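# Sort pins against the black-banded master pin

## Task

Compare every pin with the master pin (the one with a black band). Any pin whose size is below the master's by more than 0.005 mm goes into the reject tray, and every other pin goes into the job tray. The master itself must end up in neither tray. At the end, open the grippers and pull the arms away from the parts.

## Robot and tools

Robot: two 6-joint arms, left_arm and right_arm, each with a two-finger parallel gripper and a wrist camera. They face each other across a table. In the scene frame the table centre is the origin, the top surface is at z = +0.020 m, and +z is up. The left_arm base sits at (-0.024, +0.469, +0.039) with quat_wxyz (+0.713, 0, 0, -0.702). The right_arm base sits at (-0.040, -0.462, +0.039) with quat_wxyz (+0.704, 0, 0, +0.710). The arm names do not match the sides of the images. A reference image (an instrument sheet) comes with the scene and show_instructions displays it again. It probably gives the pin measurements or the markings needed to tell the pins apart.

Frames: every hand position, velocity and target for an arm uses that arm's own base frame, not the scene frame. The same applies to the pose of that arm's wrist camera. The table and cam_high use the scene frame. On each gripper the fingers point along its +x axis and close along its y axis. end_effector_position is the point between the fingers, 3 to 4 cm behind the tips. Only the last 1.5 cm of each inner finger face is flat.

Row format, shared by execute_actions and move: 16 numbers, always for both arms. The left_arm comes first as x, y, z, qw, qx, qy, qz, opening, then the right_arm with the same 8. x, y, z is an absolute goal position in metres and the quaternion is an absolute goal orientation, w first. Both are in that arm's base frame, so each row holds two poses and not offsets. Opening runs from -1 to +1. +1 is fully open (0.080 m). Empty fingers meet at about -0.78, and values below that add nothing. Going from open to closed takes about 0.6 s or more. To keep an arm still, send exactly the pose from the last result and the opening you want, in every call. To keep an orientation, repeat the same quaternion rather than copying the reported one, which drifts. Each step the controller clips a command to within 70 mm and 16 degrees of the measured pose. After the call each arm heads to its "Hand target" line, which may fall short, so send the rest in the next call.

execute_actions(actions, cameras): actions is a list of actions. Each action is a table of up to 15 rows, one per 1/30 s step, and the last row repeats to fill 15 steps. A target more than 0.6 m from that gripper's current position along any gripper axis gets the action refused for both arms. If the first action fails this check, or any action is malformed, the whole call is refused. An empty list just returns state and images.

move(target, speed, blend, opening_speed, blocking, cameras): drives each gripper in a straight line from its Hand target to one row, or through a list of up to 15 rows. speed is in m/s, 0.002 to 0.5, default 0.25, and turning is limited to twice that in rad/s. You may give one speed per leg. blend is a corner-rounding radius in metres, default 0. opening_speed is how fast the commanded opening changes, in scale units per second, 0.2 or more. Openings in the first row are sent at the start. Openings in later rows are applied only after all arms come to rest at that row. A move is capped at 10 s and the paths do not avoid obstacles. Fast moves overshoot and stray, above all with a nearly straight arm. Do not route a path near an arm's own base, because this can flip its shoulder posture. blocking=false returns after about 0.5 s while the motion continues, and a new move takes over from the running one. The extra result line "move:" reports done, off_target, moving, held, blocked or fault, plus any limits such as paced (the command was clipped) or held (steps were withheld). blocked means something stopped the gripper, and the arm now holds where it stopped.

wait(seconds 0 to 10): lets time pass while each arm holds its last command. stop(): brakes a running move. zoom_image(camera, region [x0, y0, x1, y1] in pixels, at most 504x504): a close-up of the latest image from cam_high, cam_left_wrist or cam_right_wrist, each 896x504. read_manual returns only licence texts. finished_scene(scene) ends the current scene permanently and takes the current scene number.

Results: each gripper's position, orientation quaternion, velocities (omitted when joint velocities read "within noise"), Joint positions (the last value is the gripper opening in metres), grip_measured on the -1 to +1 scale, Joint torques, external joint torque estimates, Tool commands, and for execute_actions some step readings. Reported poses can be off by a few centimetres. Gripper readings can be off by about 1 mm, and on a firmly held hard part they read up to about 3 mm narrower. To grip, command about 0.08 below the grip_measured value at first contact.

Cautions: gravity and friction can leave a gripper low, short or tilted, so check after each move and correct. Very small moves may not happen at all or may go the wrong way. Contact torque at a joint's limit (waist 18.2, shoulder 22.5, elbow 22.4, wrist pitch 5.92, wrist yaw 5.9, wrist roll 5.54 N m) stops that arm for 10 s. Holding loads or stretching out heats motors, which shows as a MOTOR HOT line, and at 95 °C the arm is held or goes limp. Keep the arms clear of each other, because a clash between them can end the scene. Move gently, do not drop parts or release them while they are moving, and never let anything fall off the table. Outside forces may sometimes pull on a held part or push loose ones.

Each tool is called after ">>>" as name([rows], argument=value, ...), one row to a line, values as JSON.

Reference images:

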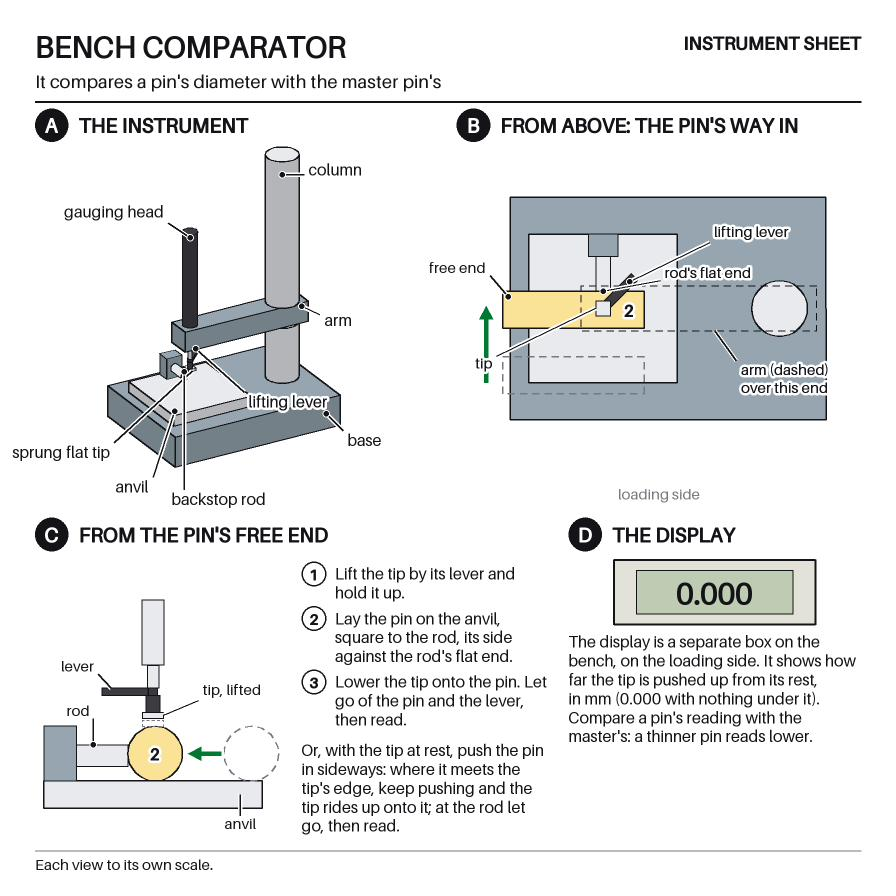

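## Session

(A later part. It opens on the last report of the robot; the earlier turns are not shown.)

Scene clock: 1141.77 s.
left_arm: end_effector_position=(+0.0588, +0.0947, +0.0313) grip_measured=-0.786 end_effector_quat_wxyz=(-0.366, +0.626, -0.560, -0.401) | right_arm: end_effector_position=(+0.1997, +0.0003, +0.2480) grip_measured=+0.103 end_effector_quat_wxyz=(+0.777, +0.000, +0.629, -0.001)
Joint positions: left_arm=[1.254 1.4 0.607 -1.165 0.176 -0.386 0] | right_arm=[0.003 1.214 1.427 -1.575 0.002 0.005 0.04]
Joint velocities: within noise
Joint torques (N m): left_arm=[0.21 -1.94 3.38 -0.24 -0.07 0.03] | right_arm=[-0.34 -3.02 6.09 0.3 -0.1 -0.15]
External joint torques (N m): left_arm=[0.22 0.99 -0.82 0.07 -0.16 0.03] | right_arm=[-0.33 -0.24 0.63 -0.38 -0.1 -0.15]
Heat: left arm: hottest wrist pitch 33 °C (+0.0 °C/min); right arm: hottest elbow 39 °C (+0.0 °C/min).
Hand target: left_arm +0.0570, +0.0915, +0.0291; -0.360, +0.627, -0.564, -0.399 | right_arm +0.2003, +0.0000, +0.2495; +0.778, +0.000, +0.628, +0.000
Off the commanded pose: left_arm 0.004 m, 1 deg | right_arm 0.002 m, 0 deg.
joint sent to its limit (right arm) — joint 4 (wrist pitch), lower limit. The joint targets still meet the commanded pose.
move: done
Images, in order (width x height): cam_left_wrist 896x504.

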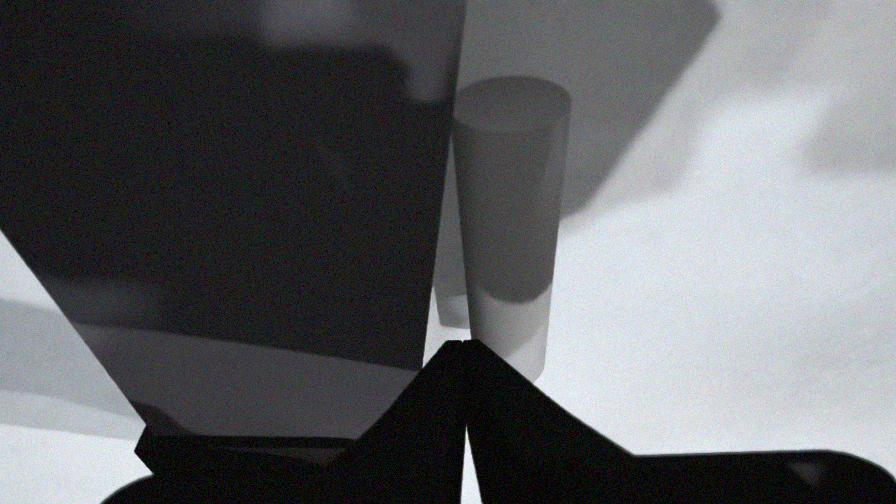

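>>> move([
  [0.0575, 0.0910, 0.0255, 0.3595, -0.6267, 0.5643, 0.3993, -1, 0.2003, 0, 0.2495, 0.778, 0, 0.628, 0, 0.1],
  [0.0760, 0.0910, 0.0255, 0.3595, -0.6267, 0.5643, 0.3993, -1, 0.2003, 0, 0.2495, 0.778, 0, 0.628, 0, 0.1],
], cameras=["cam_high","cam_left_wrist"], speed=0.03)

Scene clock: 1150.10 s.
left_arm: end_effector_position=(+0.0742, +0.0893, +0.0252) grip_measured=-0.786 end_effector_quat_wxyz=(-0.359, +0.626, -0.565, -0.400) | right_arm: end_effector_position=(+0.1997, +0.0003, +0.2480) grip_measured=+0.103 end_effector_quat_wxyz=(+0.777, +0.000, +0.629, -0.001)
Joint positions: left_arm=[1.152 1.431 0.599 -1.124 0.211 -0.483 0] | right_arm=[0.003 1.214 1.427 -1.575 0.002 0.005 0.04]
Joint velocities: within noise
Joint torques (N m): left_arm=[-0.32 -2.05 5.39 -0.25 0.18 -0.12] | right_arm=[-0.35 -3.01 6.05 0.31 -0.09 -0.16]
External joint torques (N m): left_arm=[-0.32 1 1.33 0.08 0.08 -0.11] | right_arm=[-0.37 -0.24 0.62 -0.37 -0.09 -0.16]
Heat: left arm: hottest wrist pitch 33 °C (+0.0 °C/min); right arm: hottest elbow 39 °C (+0.0 °C/min).
Hand target: left_arm +0.0760, +0.0911, +0.0255; -0.360, +0.627, -0.564, -0.399 | right_arm +0.2003, +0.0000, +0.2495; +0.778, +0.000, +0.628, +0.000
Off the commanded pose: left_arm 0.002 m, 0 deg | right_arm 0.002 m, 0 deg.
joint sent to its limit (right arm) — joint 4 (wrist pitch), lower limit. The joint targets still meet the commanded pose.
move: done
Images, in order (width x height): cam_high 896x504, cam_left_wrist 896x504.

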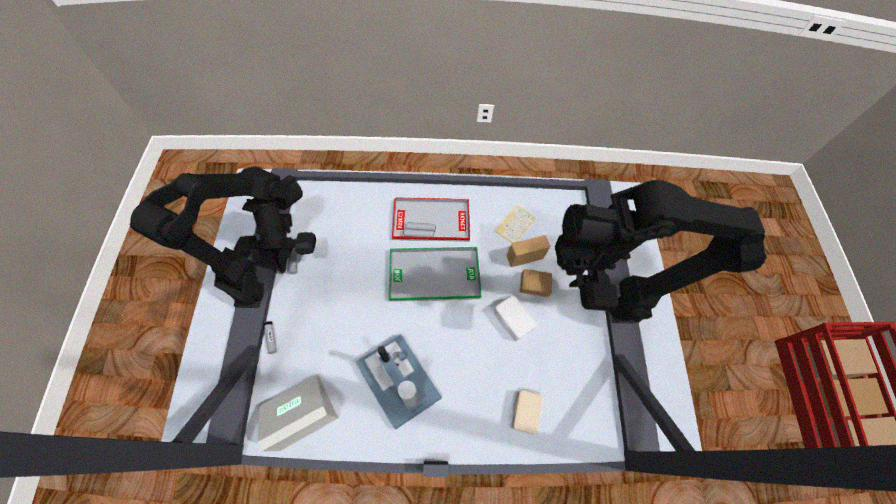

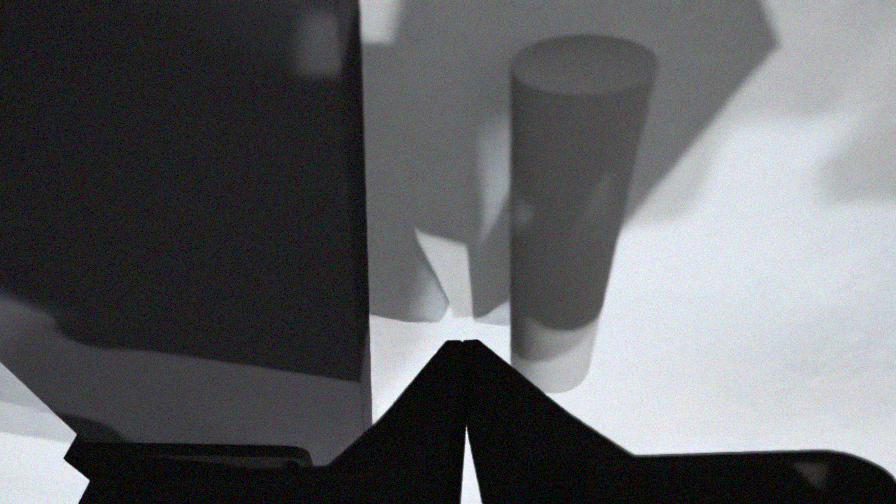

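>>> move([
  [0.0740, 0.0910, 0.07, 0.3595, -0.6267, 0.5643, 0.3993, -1, 0.2003, 0, 0.2495, 0.778, 0, 0.628, 0, 0.1],
  [0.095, 0.145, 0.09, 0.4068, -0.5945, 0.5303, 0.4560, 0.1, 0.2003, 0, 0.2495, 0.778, 0, 0.628, 0, 0.1],
], cameras=["cam_high","cam_left_wrist"], speed=0.12, blend=[0.01,0])

Scene clock: 1162.90 s.
left_arm: end_effector_position=(+0.0933, +0.1416, +0.0887) grip_measured=+0.097 end_effector_quat_wxyz=(-0.403, +0.594, -0.529, -0.452) | right_arm: end_effector_position=(+0.1997, +0.0003, +0.2480) grip_measured=+0.103 end_effector_quat_wxyz=(+0.777, +0.000, +0.629, -0.001)
Joint positions: left_arm=[1.116 1.393 0.898 -1.304 0.144 -0.553 0.039] | right_arm=[0.003 1.214 1.427 -1.575 0.002 0.005 0.04]
Joint velocities: within noise
Joint torques (N m): left_arm=[-0.3 -2.59 7.26 0.02 -0.1 -0.12] | right_arm=[-0.32 -3 6.1 0.3 -0.09 -0.15]
External joint torques (N m): left_arm=[-0.3 1.18 2.19 0.08 -0.16 -0.12] | right_arm=[-0.33 -0.2 0.66 -0.37 -0.09 -0.15]
Heat: left arm: hottest wrist pitch 33 °C (+0.0 °C/min); right arm: hottest elbow 39 °C (+0.0 °C/min).
Hand target: left_arm +0.0950, +0.1450, +0.0900; -0.405, +0.592, -0.528, -0.454 | right_arm +0.2003, +0.0000, +0.2495; +0.778, +0.000, +0.628, +0.000
Off the commanded pose: left_arm 0.004 m, 0 deg | right_arm 0.002 m, 0 deg.
joint sent to its limit (right arm) — joint 4 (wrist pitch), lower limit. The joint targets still meet the commanded pose.
move: done
Images, in order (width x height): cam_high 896x504, cam_left_wrist 896x504.

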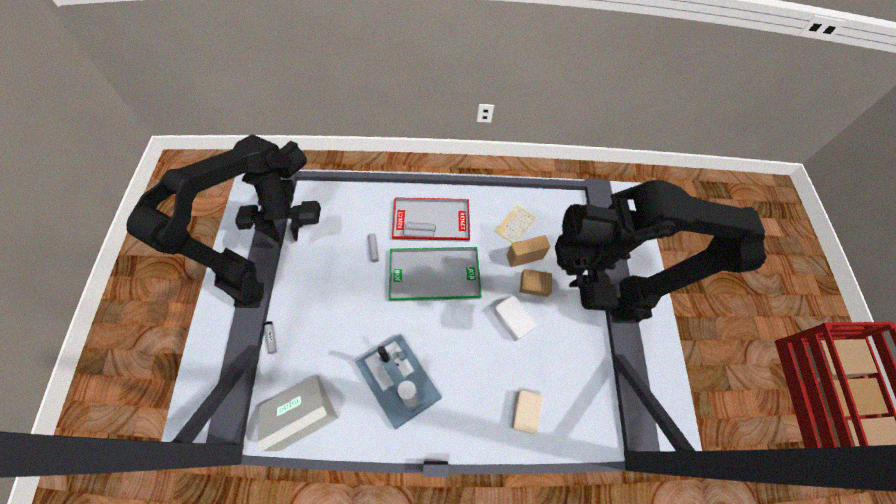

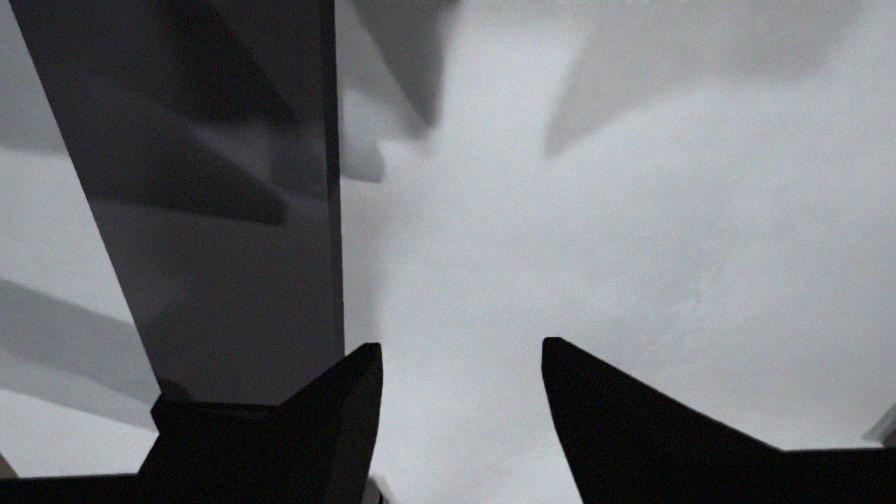

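>>> move([
  [0.20, 0.16, 0.14, 0.3706, -0.6295, 0.483, 0.483, 0.1, 0.2003, 0, 0.2495, 0.778, 0, 0.628, 0, 0.1],
  [0.31, 0.136, 0.10, 0.3706, -0.6295, 0.483, 0.483, 0.1, 0.2003, 0, 0.2495, 0.778, 0, 0.628, 0, 0.1],
], cameras=["cam_high","cam_left_wrist"], speed=0.2, blend=[0.03,0])

Scene clock: 1179.47 s.
left_arm: end_effector_position=(+0.3063, +0.1348, +0.1005) grip_measured=+0.098 end_effector_quat_wxyz=(-0.370, +0.628, -0.484, -0.484) | right_arm: end_effector_position=(+0.1997, +0.0003, +0.2480) grip_measured=+0.103 end_effector_quat_wxyz=(+0.777, +0.000, +0.629, -0.001)
Joint positions: left_arm=[0.526 1.876 1.469 -1.237 0.251 -1.296 0.039] | right_arm=[0.003 1.214 1.427 -1.575 0.002 0.005 0.04]
Joint velocities: within noise
Joint torques (N m): left_arm=[-0.19 -5.67 7.64 0.23 0.13 -0.09] | right_arm=[-0.24 -2.95 6.06 0.3 -0.1 -0.13]
External joint torques (N m): left_arm=[-0.19 1.99 2.25 0.06 0.02 -0.09] | right_arm=[-0.25 -0.23 0.61 -0.41 -0.09 -0.13]
Heat: left arm: hottest elbow 33 °C (+1.0 °C/min); right arm: hottest elbow 39 °C (+0.0 °C/min).
Hand target: left_arm +0.3100, +0.1359, +0.1000; -0.371, +0.629, -0.483, -0.483 | right_arm +0.2003, +0.0000, +0.2495; +0.778, +0.000, +0.628, +0.000
Off the commanded pose: left_arm 0.004 m, 0 deg | right_arm 0.002 m, 0 deg.
joint sent to its limit (right arm) — joint 4 (wrist pitch), lower limit. The joint targets still meet the commanded pose.
move: done
Images, in order (width x height): cam_high 896x504, cam_left_wrist 896x504.

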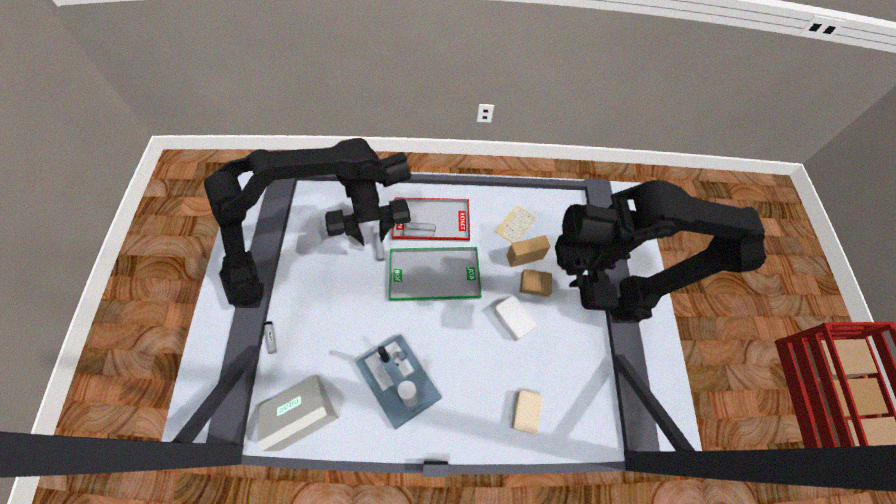

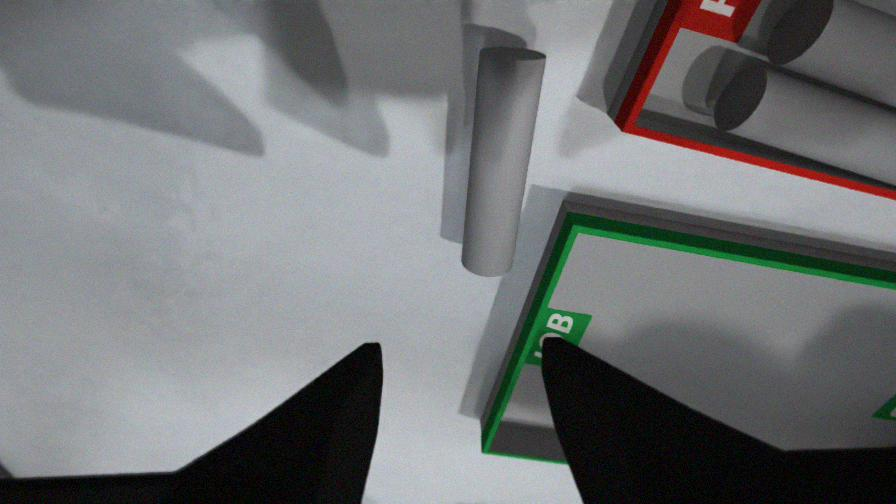

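>>> move([
  [0.3115, 0.1805, 0.055, 0.3756, -0.6243, 0.4895, 0.4791, 0.0, 0.2003, 0, 0.2495, 0.778, 0, 0.628, 0, 0.1],
], cameras=["cam_high","cam_left_wrist"], speed=0.15)

Scene clock: 1193.03 s.
left_arm: end_effector_position=(+0.3091, +0.1777, +0.0565) grip_measured=+0.002 end_effector_quat_wxyz=(-0.374, +0.625, -0.490, -0.479) | right_arm: end_effector_position=(+0.1997, +0.0003, +0.2480) grip_measured=+0.103 end_effector_quat_wxyz=(+0.777, +0.000, +0.629, -0.001)
Joint positions: left_arm=[0.624 2.02 1.49 -1.143 0.244 -1.177 0.035] | right_arm=[0.003 1.214 1.427 -1.575 0.002 0.005 0.04]
Joint velocities: within noise
Joint torques (N m): left_arm=[0.09 -6.34 7.35 0.19 -0.01 0.06] | right_arm=[-0.32 -2.98 6.05 0.33 -0.1 -0.14]
External joint torques (N m): left_arm=[0.1 2.1 2.15 0.05 -0.12 0.06] | right_arm=[-0.34 -0.24 0.62 -0.36 -0.1 -0.14]
Heat: left arm: hottest elbow 35 °C (+4.1 °C/min); right arm: hottest elbow 39 °C (+0.0 °C/min).
Hand target: left_arm +0.3115, +0.1805, +0.0550; -0.376, +0.624, -0.489, -0.479 | right_arm +0.2003, +0.0000, +0.2495; +0.778, +0.000, +0.628, +0.000
Off the commanded pose: left_arm 0.004 m, 0 deg | right_arm 0.002 m, 0 deg.
joint sent to its limit (right arm) — joint 4 (wrist pitch), lower limit. The joint targets still meet the commanded pose.
move: done
Images, in order (width x height): cam_high 896x504, cam_left_wrist 896x504.

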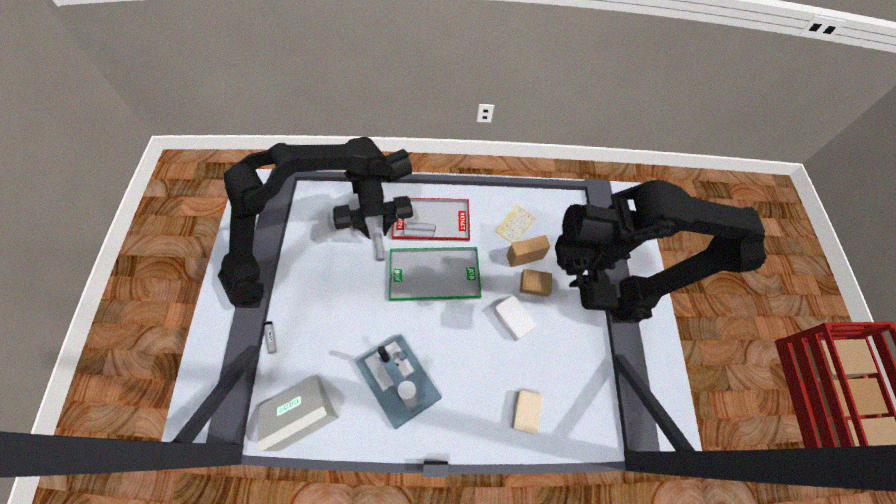

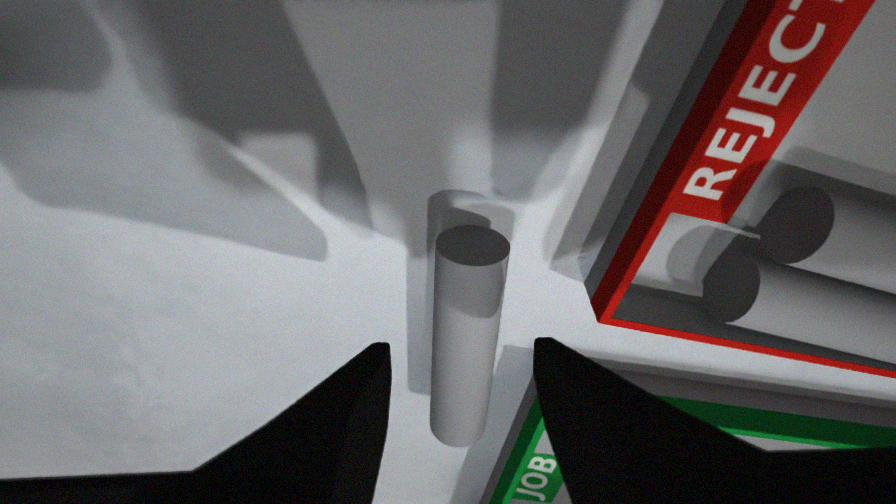

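>>> move([
  [0.3140, 0.1825, 0.035, 0.3756, -0.6243, 0.4895, 0.4791, 0.0, 0.2003, 0, 0.2495, 0.778, 0, 0.628, 0, 0.1],
], cameras=["cam_left_wrist"], speed=0.08)

Scene clock: 1211.80 s.
left_arm: end_effector_position=(+0.3175, +0.1838, +0.0420) grip_measured=+0.002 end_effector_quat_wxyz=(-0.383, +0.627, -0.483, -0.476) | right_arm: end_effector_position=(+0.1997, +0.0003, +0.2480) grip_measured=+0.103 end_effector_quat_wxyz=(+0.777, +0.000, +0.629, -0.001)
Joint positions: left_arm=[0.624 2.057 1.486 -1.079 0.244 -1.176 0.035] | right_arm=[0.003 1.214 1.427 -1.575 0.002 0.005 0.04]
Joint velocities: within noise
Joint torques (N m): left_arm=[0.18 -6.54 4.39 0.25 -0.01 0.06] | right_arm=[-0.29 -2.99 6.06 0.32 -0.1 -0.14]
External joint torques (N m): left_arm=[0.23 2.17 -0.81 0.06 -0.12 0.06] | right_arm=[-0.29 -0.1 0.59 -0.35 -0.1 -0.14]
Heat: left arm: hottest elbow 35 °C (+5.0 °C/min); right arm: hottest elbow 39 °C (+0.0 °C/min).
Hand target: left_arm +0.3139, +0.1824, +0.0351; -0.376, +0.624, -0.490, -0.479 | right_arm +0.2003, +0.0000, +0.2495; +0.778, +0.000, +0.628, +0.000
Off the commanded pose: left_arm 0.008 m, 1 deg | right_arm 0.002 m, 0 deg.
joint sent to its limit (right arm) — joint 4 (wrist pitch), lower limit. The joint targets still meet the commanded pose.
move: done
Images, in order (width x height): cam_left_wrist 896x504.

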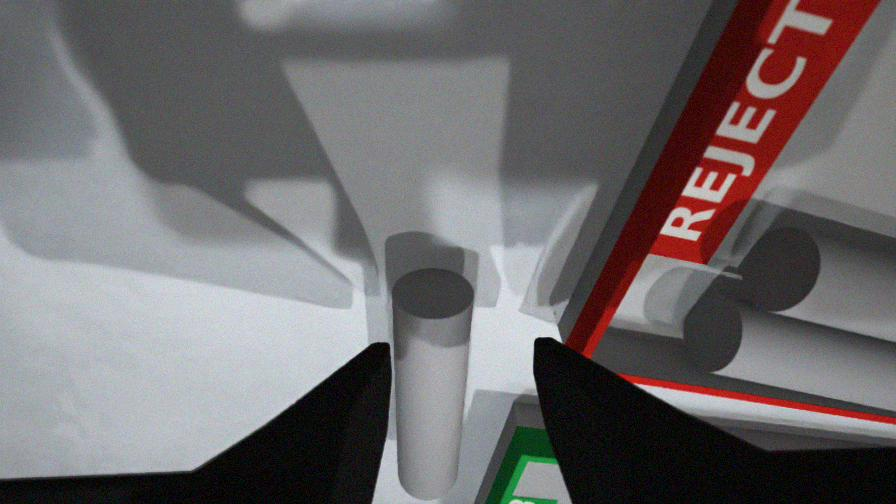

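>>> wait(seconds=0.1)

Scene clock: 1256.97 s.
left_arm: end_effector_position=(+0.3175, +0.1838, +0.0420) grip_measured=+0.002 end_effector_quat_wxyz=(-0.383, +0.627, -0.483, -0.476) | right_arm: end_effector_position=(+0.1997, +0.0003, +0.2480) grip_measured=+0.103 end_effector_quat_wxyz=(+0.777, +0.000, +0.629, -0.001)
Joint positions: left_arm=[0.624 2.057 1.486 -1.078 0.244 -1.176 0.035] | right_arm=[0.003 1.214 1.427 -1.575 0.002 0.005 0.04]
Joint velocities: within noise
Joint torques (N m): left_arm=[0.16 -6.54 4.37 0.23 -0.02 0.06] | right_arm=[-0.33 -2.93 6.08 0.31 -0.1 -0.15]
External joint torques (N m): left_arm=[0.22 2.16 -0.82 0.06 -0.13 0.06] | right_arm=[-0.33 -0.17 0.66 -0.37 -0.09 -0.15]
Heat: left arm: hottest shoulder 37 °C (+5.0 °C/min); right arm: hottest elbow 39 °C (+0.0 °C/min).
Hand target: left_arm +0.3139, +0.1824, +0.0351; -0.376, +0.624, -0.490, -0.479 | right_arm +0.2003, +0.0000, +0.2495; +0.778, +0.000, +0.628, +0.000
Tool commands: left_gripper/opening=+0.0 right_gripper/opening=+0.1
Off the commanded pose: left_arm 0.008 m, 1 deg | right_arm 0.002 m, 0 deg.
wait: 0.10 s; at rest from the start

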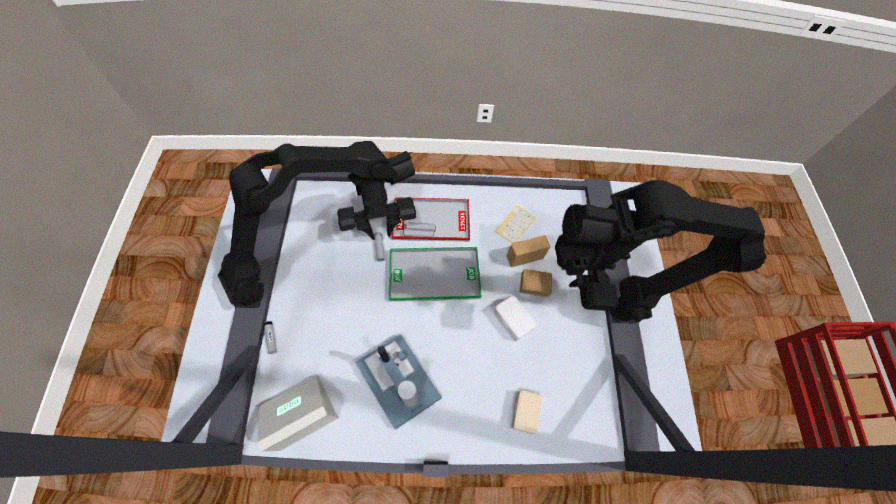

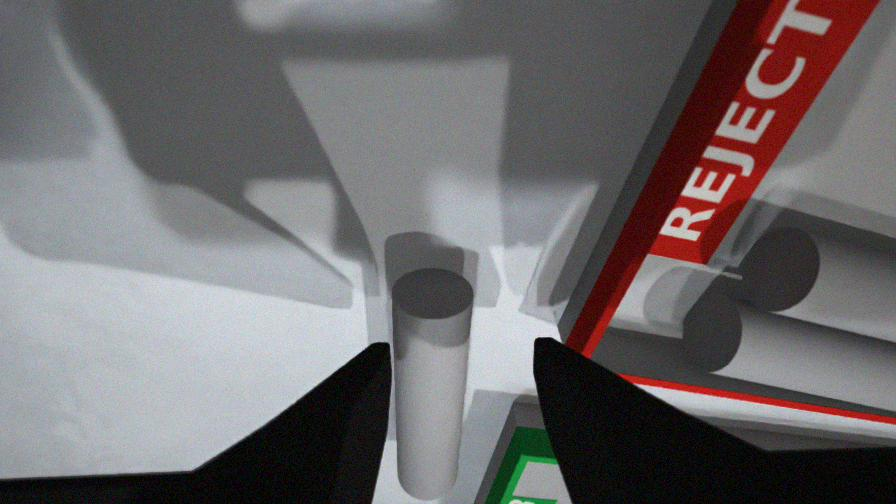

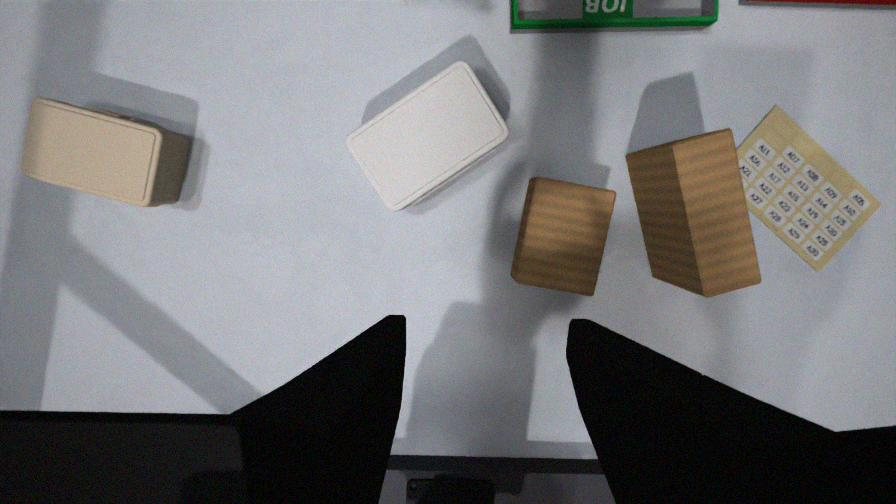

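>>> move(target=[0.3075,0.181,0.034,0.3756,-0.6243,0.4895,0.4791,0.0,0.2003,0,0.2495,0.778,0,0.628,0,0.1], speed=0.05, cameras=["cam_left_wrist"])

Scene clock: 1266.67 s.
left_arm: end_effector_position=(+0.3105, +0.1813, +0.0343) grip_measured=+0.002 end_effector_quat_wxyz=(-0.376, +0.625, -0.489, -0.478) | right_arm: end_effector_position=(+0.1997, +0.0003, +0.2480) grip_measured=+0.103 end_effector_quat_wxyz=(+0.777, +0.000, +0.629, -0.001)
Joint positions: left_arm=[0.63 2.057 1.452 -1.065 0.244 -1.169 0.035] | right_arm=[0.003 1.214 1.427 -1.575 0.002 0.005 0.04]
Joint velocities: within noise
Joint torques (N m): left_arm=[0.25 -8.62 4.27 0.21 -0.04 0.08] | right_arm=[-0.36 -2.96 6.05 0.31 -0.09 -0.14]
External joint torques (N m): left_arm=[0.24 0.02 -0.88 0.06 -0.14 0.08] | right_arm=[-0.34 -0.21 0.58 -0.4 -0.1 -0.14]
Heat: left arm: hottest shoulder 38 °C (+6.0 °C/min); right arm: hottest elbow 39 °C (+0.0 °C/min).
Hand target: left_arm +0.3075, +0.1810, +0.0340; -0.375, +0.624, -0.490, -0.479 | right_arm +0.2003, +0.0000, +0.2495; +0.778, +0.000, +0.628, +0.000
Off the commanded pose: left_arm 0.003 m, 0 deg | right_arm 0.002 m, 0 deg.
joint sent to its limit (right arm) — joint 4 (wrist pitch), lower limit. The joint targets still meet the commanded pose.
move: done
Images, in order (width x height): cam_left_wrist 896x504.

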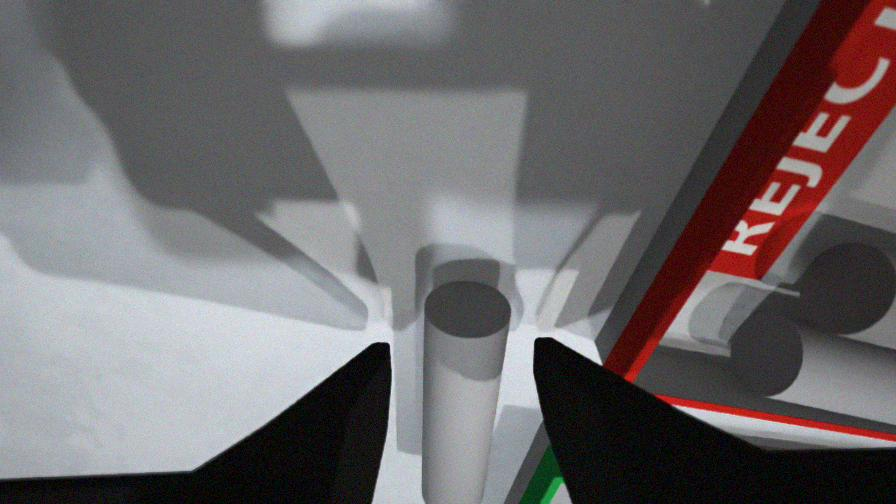

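>>> move([
  [0.3087,0.1813,0.0195,0.3756,-0.6243,0.4895,0.4791,0.0,0.2003,0,0.2495,0.778,0,0.628,0,0.1],
], speed=0.05, cameras=["cam_left_wrist"])

Scene clock: 1275.23 s.
left_arm: end_effector_position=(+0.3126, +0.1828, +0.0264) grip_measured=+0.002 end_effector_quat_wxyz=(-0.384, +0.627, -0.483, -0.476) | right_arm: end_effector_position=(+0.1997, +0.0003, +0.2480) grip_measured=+0.103 end_effector_quat_wxyz=(+0.777, +0.000, +0.629, -0.001)
Joint positions: left_arm=[0.63 2.062 1.427 -1.016 0.244 -1.169 0.035] | right_arm=[0.003 1.214 1.427 -1.575 0.002 0.005 0.04]
Joint velocities: within noise
Joint torques (N m): left_arm=[0.15 -6.55 4.23 0.25 -0.04 0.02] | right_arm=[-0.3 -2.99 6.09 0.3 -0.09 -0.14]
External joint torques (N m): left_arm=[0.2 2.05 -0.86 0.06 -0.15 0.01] | right_arm=[-0.3 -0.16 0.62 -0.39 -0.08 -0.14]
Heat: left arm: hottest shoulder 39 °C (+6.1 °C/min); right arm: hottest elbow 39 °C (+0.0 °C/min).
Hand target: left_arm +0.3087, +0.1813, +0.0196; -0.376, +0.624, -0.490, -0.479 | right_arm +0.2003, +0.0000, +0.2495; +0.778, +0.000, +0.628, +0.000
Off the commanded pose: left_arm 0.008 m, 1 deg | right_arm 0.002 m, 0 deg.
joint sent to its limit (right arm) — joint 4 (wrist pitch), lower limit. The joint targets still meet the commanded pose.
move: done
Images, in order (width x height): cam_left_wrist 896x504.

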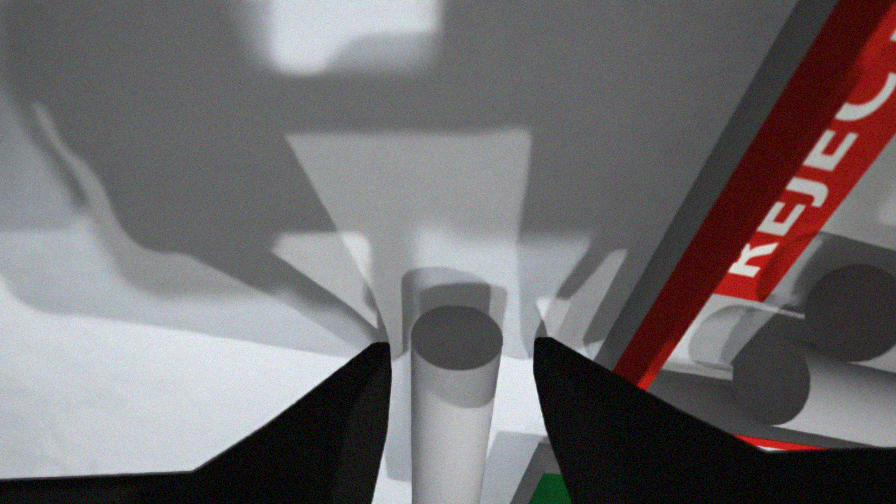

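>>> move([
  [0.3079,0.1797,0.0193,0.3756,-0.6243,0.4895,0.4791,0.0,0.2003,0,0.2495,0.778,0,0.628,0,0.1],
  [0.3079,0.1797,0.0193,0.3756,-0.6243,0.4895,0.4791,-0.48,0.2003,0,0.2495,0.778,0,0.628,0,0.1],
  [0.3079,0.17,0.095,0.3756,-0.6243,0.4895,0.4791,-0.48,0.2003,0,0.2495,0.778,0,0.628,0,0.1],
], speed=[0.05,0.05,0.15], opening_speed=1.5, cameras=["cam_left_wrist"])

Scene clock: 1289.63 s.
left_arm: end_effector_position=(+0.3040, +0.1690, +0.0864) grip_measured=-0.401 end_effector_quat_wxyz=(-0.366, +0.621, -0.497, -0.483) | right_arm: end_effector_position=(+0.1997, +0.0003, +0.2480) grip_measured=+0.103 end_effector_quat_wxyz=(+0.777, +0.000, +0.629, -0.001)
Joint positions: left_arm=[0.611 1.977 1.548 -1.264 0.241 -1.189 0.017] | right_arm=[0.003 1.214 1.427 -1.575 0.002 0.005 0.04]
Joint velocities: within noise
Joint torques (N m): left_arm=[-0.28 -9.09 8.04 -0.22 0.17 -0.13] | right_arm=[-0.3 -3.06 6.02 0.32 -0.09 -0.14]
External joint torques (N m): left_arm=[-0.31 -0.87 2.75 -0.32 0.07 -0.12] | right_arm=[-0.33 -0.29 0.56 -0.37 -0.08 -0.14]
Heat: left arm: hottest shoulder 39 °C (+4.0 °C/min); right arm: hottest elbow 39 °C (+0.0 °C/min).
Hand target: left_arm +0.3078, +0.1699, +0.0950; -0.376, +0.624, -0.490, -0.479 | right_arm +0.2003, +0.0000, +0.2495; +0.778, +0.000, +0.628, +0.000
Off the commanded pose: left_arm 0.010 m, 2 deg | right_arm 0.002 m, 0 deg.
joint sent to its limit (right arm) — joint 4 (wrist pitch), lower limit. The joint targets still meet the commanded pose.
move: off_target (left_arm)
Images, in order (width x height): cam_left_wrist 896x504.

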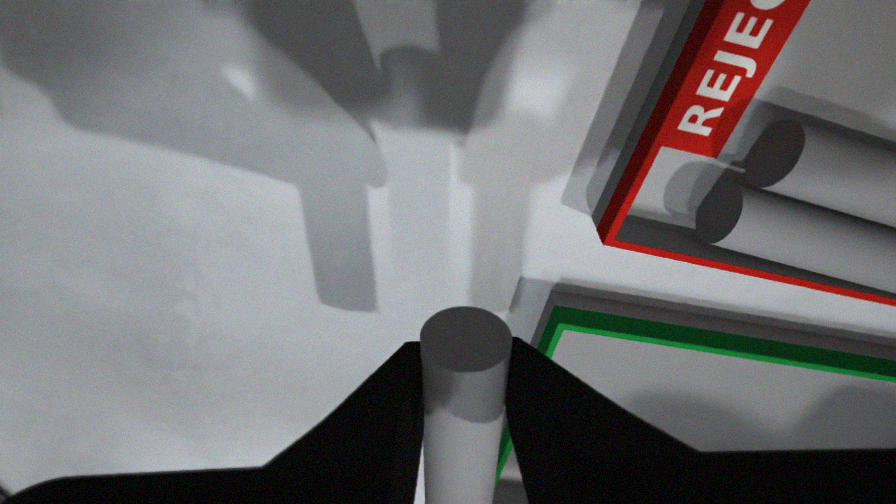

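>>> move([
  [0.27,0.08,0.14,0.2783,-0.7056,0.3627,0.5415,-0.48,0.2003,0,0.2495,0.778,0,0.628,0,0.1],
  [0.25,-0.06,0.14,0.2783,-0.7056,0.3627,0.5415,-0.48,0.2003,0,0.2495,0.778,0,0.628,0,0.1],
  [0.303,-0.147,0.095,0.2783,-0.7056,0.3627,0.5415,-0.48,0.2003,0,0.2495,0.778,0,0.628,0,0.1],
  [0.3115,-0.1412,0.078,0.2783,-0.7056,0.3627,0.5415,-0.48,0.2003,0,0.2495,0.778,0,0.628,0,0.1],
], speed=[0.2,0.2,0.15,0.06], blend=[0.03,0.03,0.0,0.0], cameras=["cam_left_wrist"])

>>> move(target=[0.3115,-0.1412,0.0645,0.2783,-0.7056,0.3627,0.5415,-0.48,0.2003,0,0.2495,0.778,0,0.628,0,0.1], speed=0.05, cameras=["cam_left_wrist"])

Scene clock: 1313.23 s.
left_arm: end_effector_position=(+0.3095, -0.1411, +0.0786) grip_measured=-0.401 end_effector_quat_wxyz=(-0.279, +0.705, -0.362, -0.542) | right_arm: end_effector_position=(+0.1997, +0.0003, +0.2480) grip_measured=+0.103 end_effector_quat_wxyz=(+0.777, +0.000, +0.629, -0.001)
Joint positions: left_arm=[-0.365 1.692 1.149 -0.81 0.141 -2.573 0.017] | right_arm=[0.003 1.214 1.427 -1.575 0.002 0.005 0.04]
Joint velocities: within noise
Joint torques (N m): left_arm=[0.25 -5.34 6.76 0.8 0.11 0.07] | right_arm=[-0.3 -2.98 6.04 0.31 -0.09 -0.13]
External joint torques (N m): left_arm=[0.25 1.19 1.14 0.21 0.05 0.07] | right_arm=[-0.29 -0.23 0.61 -0.38 -0.09 -0.13]
Heat: left arm: hottest shoulder 41 °C (+4.1 °C/min); right arm: hottest elbow 39 °C (+0.0 °C/min).
Hand target: left_arm +0.3114, -0.1413, +0.0780; -0.278, +0.706, -0.363, -0.541 | right_arm +0.2003, +0.0000, +0.2495; +0.778, +0.000, +0.628, +0.000
Off the commanded pose: left_arm 0.002 m, 0 deg | right_arm 0.002 m, 0 deg.
joint sent to its limit (right arm) — joint 4 (wrist pitch), lower limit. The joint targets still meet the commanded pose.
move: done
Images, in order (width x height): cam_left_wrist 896x504.

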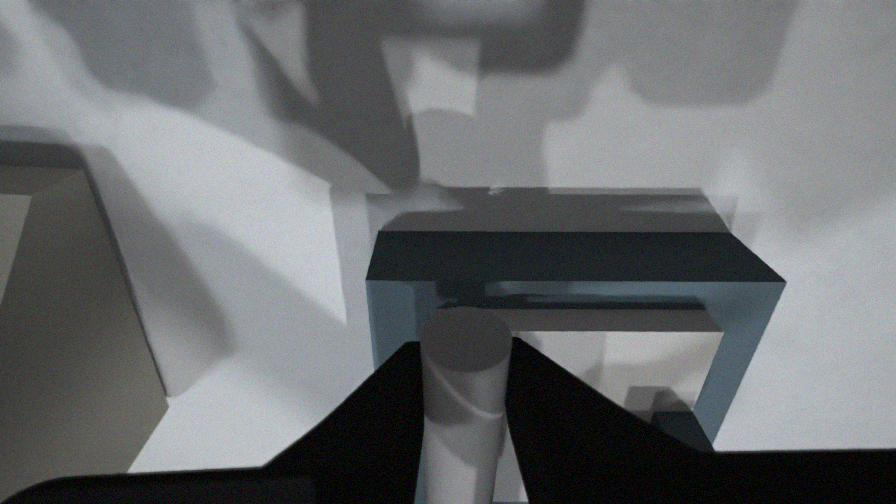

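Scene clock: 1314.07 s.
left_arm: end_effector_position=(+0.3133, -0.1424, +0.0694) grip_measured=-0.401 end_effector_quat_wxyz=(-0.280, +0.709, -0.362, -0.537) | right_arm: end_effector_position=(+0.1997, +0.0003, +0.2480) grip_measured=+0.103 end_effector_quat_wxyz=(+0.777, +0.000, +0.629, -0.001)
Joint positions: left_arm=[-0.365 1.708 1.125 -0.756 0.141 -2.573 0.017] | right_arm=[0.003 1.214 1.427 -1.575 0.002 0.005 0.04]
Joint velocities: within noise
Joint torques (N m): left_arm=[0.21 -5.28 5.08 0.85 0.11 0.05] | right_arm=[-0.3 -3 6.12 0.32 -0.1 -0.13]
External joint torques (N m): left_arm=[0.22 1.27 -0.42 0.26 0.05 0.06] | right_arm=[-0.31 -0.2 0.68 -0.36 -0.11 -0.13]
Heat: left arm: hottest shoulder 41 °C (+4.1 °C/min); right arm: hottest elbow 39 °C (+0.0 °C/min).
Hand target: left_arm +0.3114, -0.1412, +0.0645; -0.278, +0.705, -0.363, -0.542 | right_arm +0.2003, +0.0000, +0.2495; +0.778, +0.000, +0.628, +0.000
Off the commanded pose: left_arm 0.005 m, 1 deg | right_arm 0.002 m, 0 deg.
joint sent to its limit (right arm) — joint 4 (wrist pitch), lower limit. The joint targets still meet the commanded pose.
move: done
Images, in order (width x height): cam_left_wrist 896x504.

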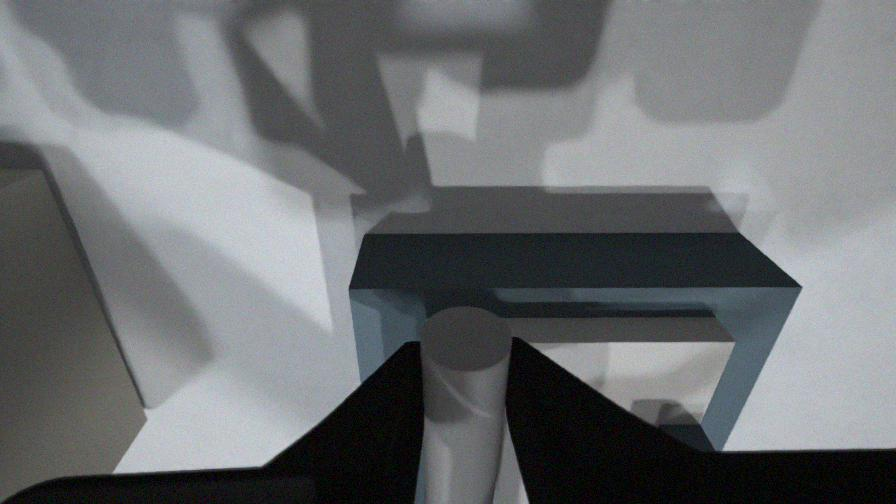

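>>> move([
  [0.335,-0.1235,0.0645,0.2783,-0.7056,0.3627,0.5415,-0.48,0.2003,0,0.2495,0.778,0,0.628,0,0.1],
  [0.3442,-0.1168,0.0645,0.2783,-0.7056,0.3627,0.5415,-0.48,0.2003,0,0.2495,0.778,0,0.628,0,0.1],
], speed=[0.05,0.03], cameras=["cam_left_wrist"])

Scene clock: 1323.80 s.
left_arm: end_effector_position=(+0.3383, -0.1211, +0.0665) grip_measured=-0.401 end_effector_quat_wxyz=(-0.278, +0.704, -0.371, -0.539) | right_arm: end_effector_position=(+0.1997, +0.0003, +0.2480) grip_measured=+0.103 end_effector_quat_wxyz=(+0.777, +0.000, +0.629, -0.001)
Joint positions: left_arm=[-0.27 1.787 1.209 -0.789 0.177 -2.468 0.017] | right_arm=[0.003 1.214 1.427 -1.575 0.002 0.005 0.04]
Joint velocities: within noise
Joint torques (N m): left_arm=[1.07 -4.78 7.84 0.73 -0.37 -0.04] | right_arm=[-0.31 -2.99 6.04 0.33 -0.09 -0.14]
External joint torques (N m): left_arm=[1.07 2.38 2.29 0.16 -0.45 -0.04] | right_arm=[-0.32 -0.18 0.56 -0.36 -0.09 -0.14]
Heat: left arm: hottest shoulder 39 °C (+2.0 °C/min); right arm: hottest elbow 39 °C (+0.0 °C/min).
Hand target: left_arm +0.3440, -0.1167, +0.0645; -0.278, +0.706, -0.363, -0.542 | right_arm +0.2003, +0.0000, +0.2495; +0.778, +0.000, +0.628, +0.000
Off the commanded pose: left_arm 0.008 m, 1 deg | right_arm 0.002 m, 0 deg.
joint sent to its limit (right arm) — joint 4 (wrist pitch), lower limit. The joint targets still meet the commanded pose.
move: done
Images, in order (width x height): cam_left_wrist 896x504.

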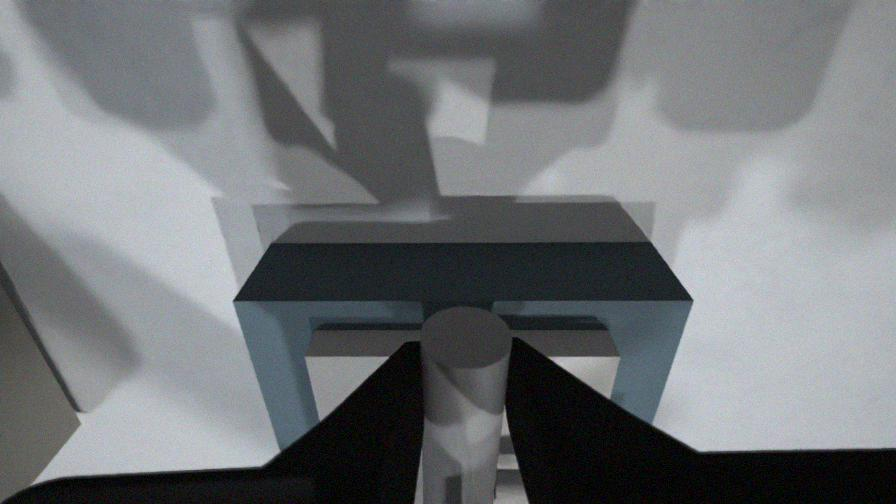

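>>> move([
  [0.3428,-0.1178,0.0645,0.2783,-0.7056,0.3627,0.5415,-0.48,0.2003,0,0.2495,0.778,0,0.628,0,0.1],
  [0.3428,-0.1178,0.0645,0.2783,-0.7056,0.3627,0.5415,0.0,0.2003,0,0.2495,0.778,0,0.628,0,0.1],
  [0.338,-0.110,0.11,0.2783,-0.7056,0.3627,0.5415,0.0,0.2003,0,0.2495,0.778,0,0.628,0,0.1],
  [0.235,-0.10,0.15,0.2783,-0.7056,0.3627,0.5415,0.0,0.2003,0,0.2495,0.778,0,0.628,0,0.1],
], speed=[0.03,0.1,0.1,0.2], blend=[0,0,0.02,0], opening_speed=1.5, cameras=["cam_left_wrist","cam_high"])

>>> zoom_image(camera="cam_left_wrist", region=[50, 360, 200, 450])

Scene clock: 1338.57 s.
left_arm: end_effector_position=(+0.2386, -0.1008, +0.1515) grip_measured=-0.002 end_effector_quat_wxyz=(-0.278, +0.707, -0.363, -0.539) | right_arm: end_effector_position=(+0.1997, +0.0003, +0.2480) grip_measured=+0.103 end_effector_quat_wxyz=(+0.777, +0.000, +0.629, -0.001)
Joint positions: left_arm=[-0.308 1.339 1.108 -1.124 0.158 -2.517 0.035] | right_arm=[0.003 1.214 1.427 -1.575 0.002 0.005 0.04]
Joint velocities: within noise
Joint torques (N m): left_arm=[-0.36 -4.83 5.1 0.43 -0.09 -0.11] | right_arm=[-0.32 -3.03 6.03 0.31 -0.09 -0.15]
External joint torques (N m): left_arm=[-0.37 -0.75 -0.74 -0.17 -0.16 -0.11] | right_arm=[-0.31 -0.24 0.57 -0.38 -0.1 -0.16]
Heat: left arm: hottest shoulder 38 °C (-1.0 °C/min); right arm: hottest elbow 39 °C (+0.0 °C/min).
Hand target: left_arm +0.2350, -0.1001, +0.1499; -0.278, +0.705, -0.363, -0.542 | right_arm +0.2003, +0.0000, +0.2495; +0.778, +0.000, +0.628, +0.000
Off the commanded pose: left_arm 0.004 m, 0 deg | right_arm 0.002 m, 0 deg.
joint sent to its limit (right arm) — joint 4 (wrist pitch), lower limit. The joint targets still meet the commanded pose.
move: done
Images, in order (width x height): cam_high 896x504, cam_left_wrist 896x504.

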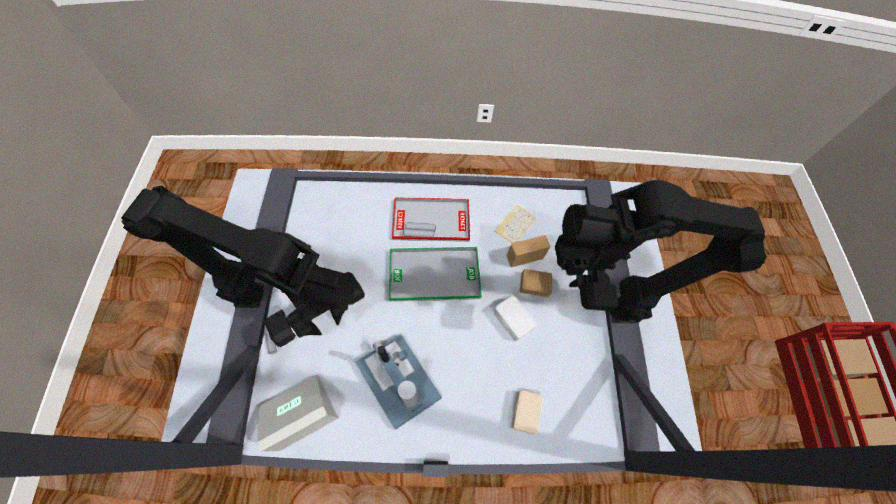

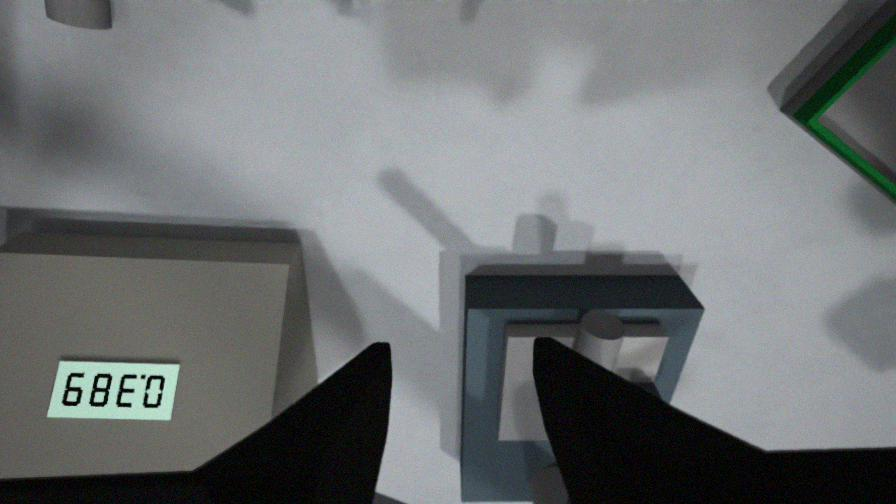

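Scaled by 3.360 from the camera's 896x504 image, which has a finer 1280x720 frame.

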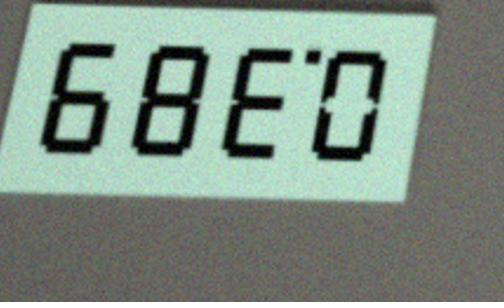

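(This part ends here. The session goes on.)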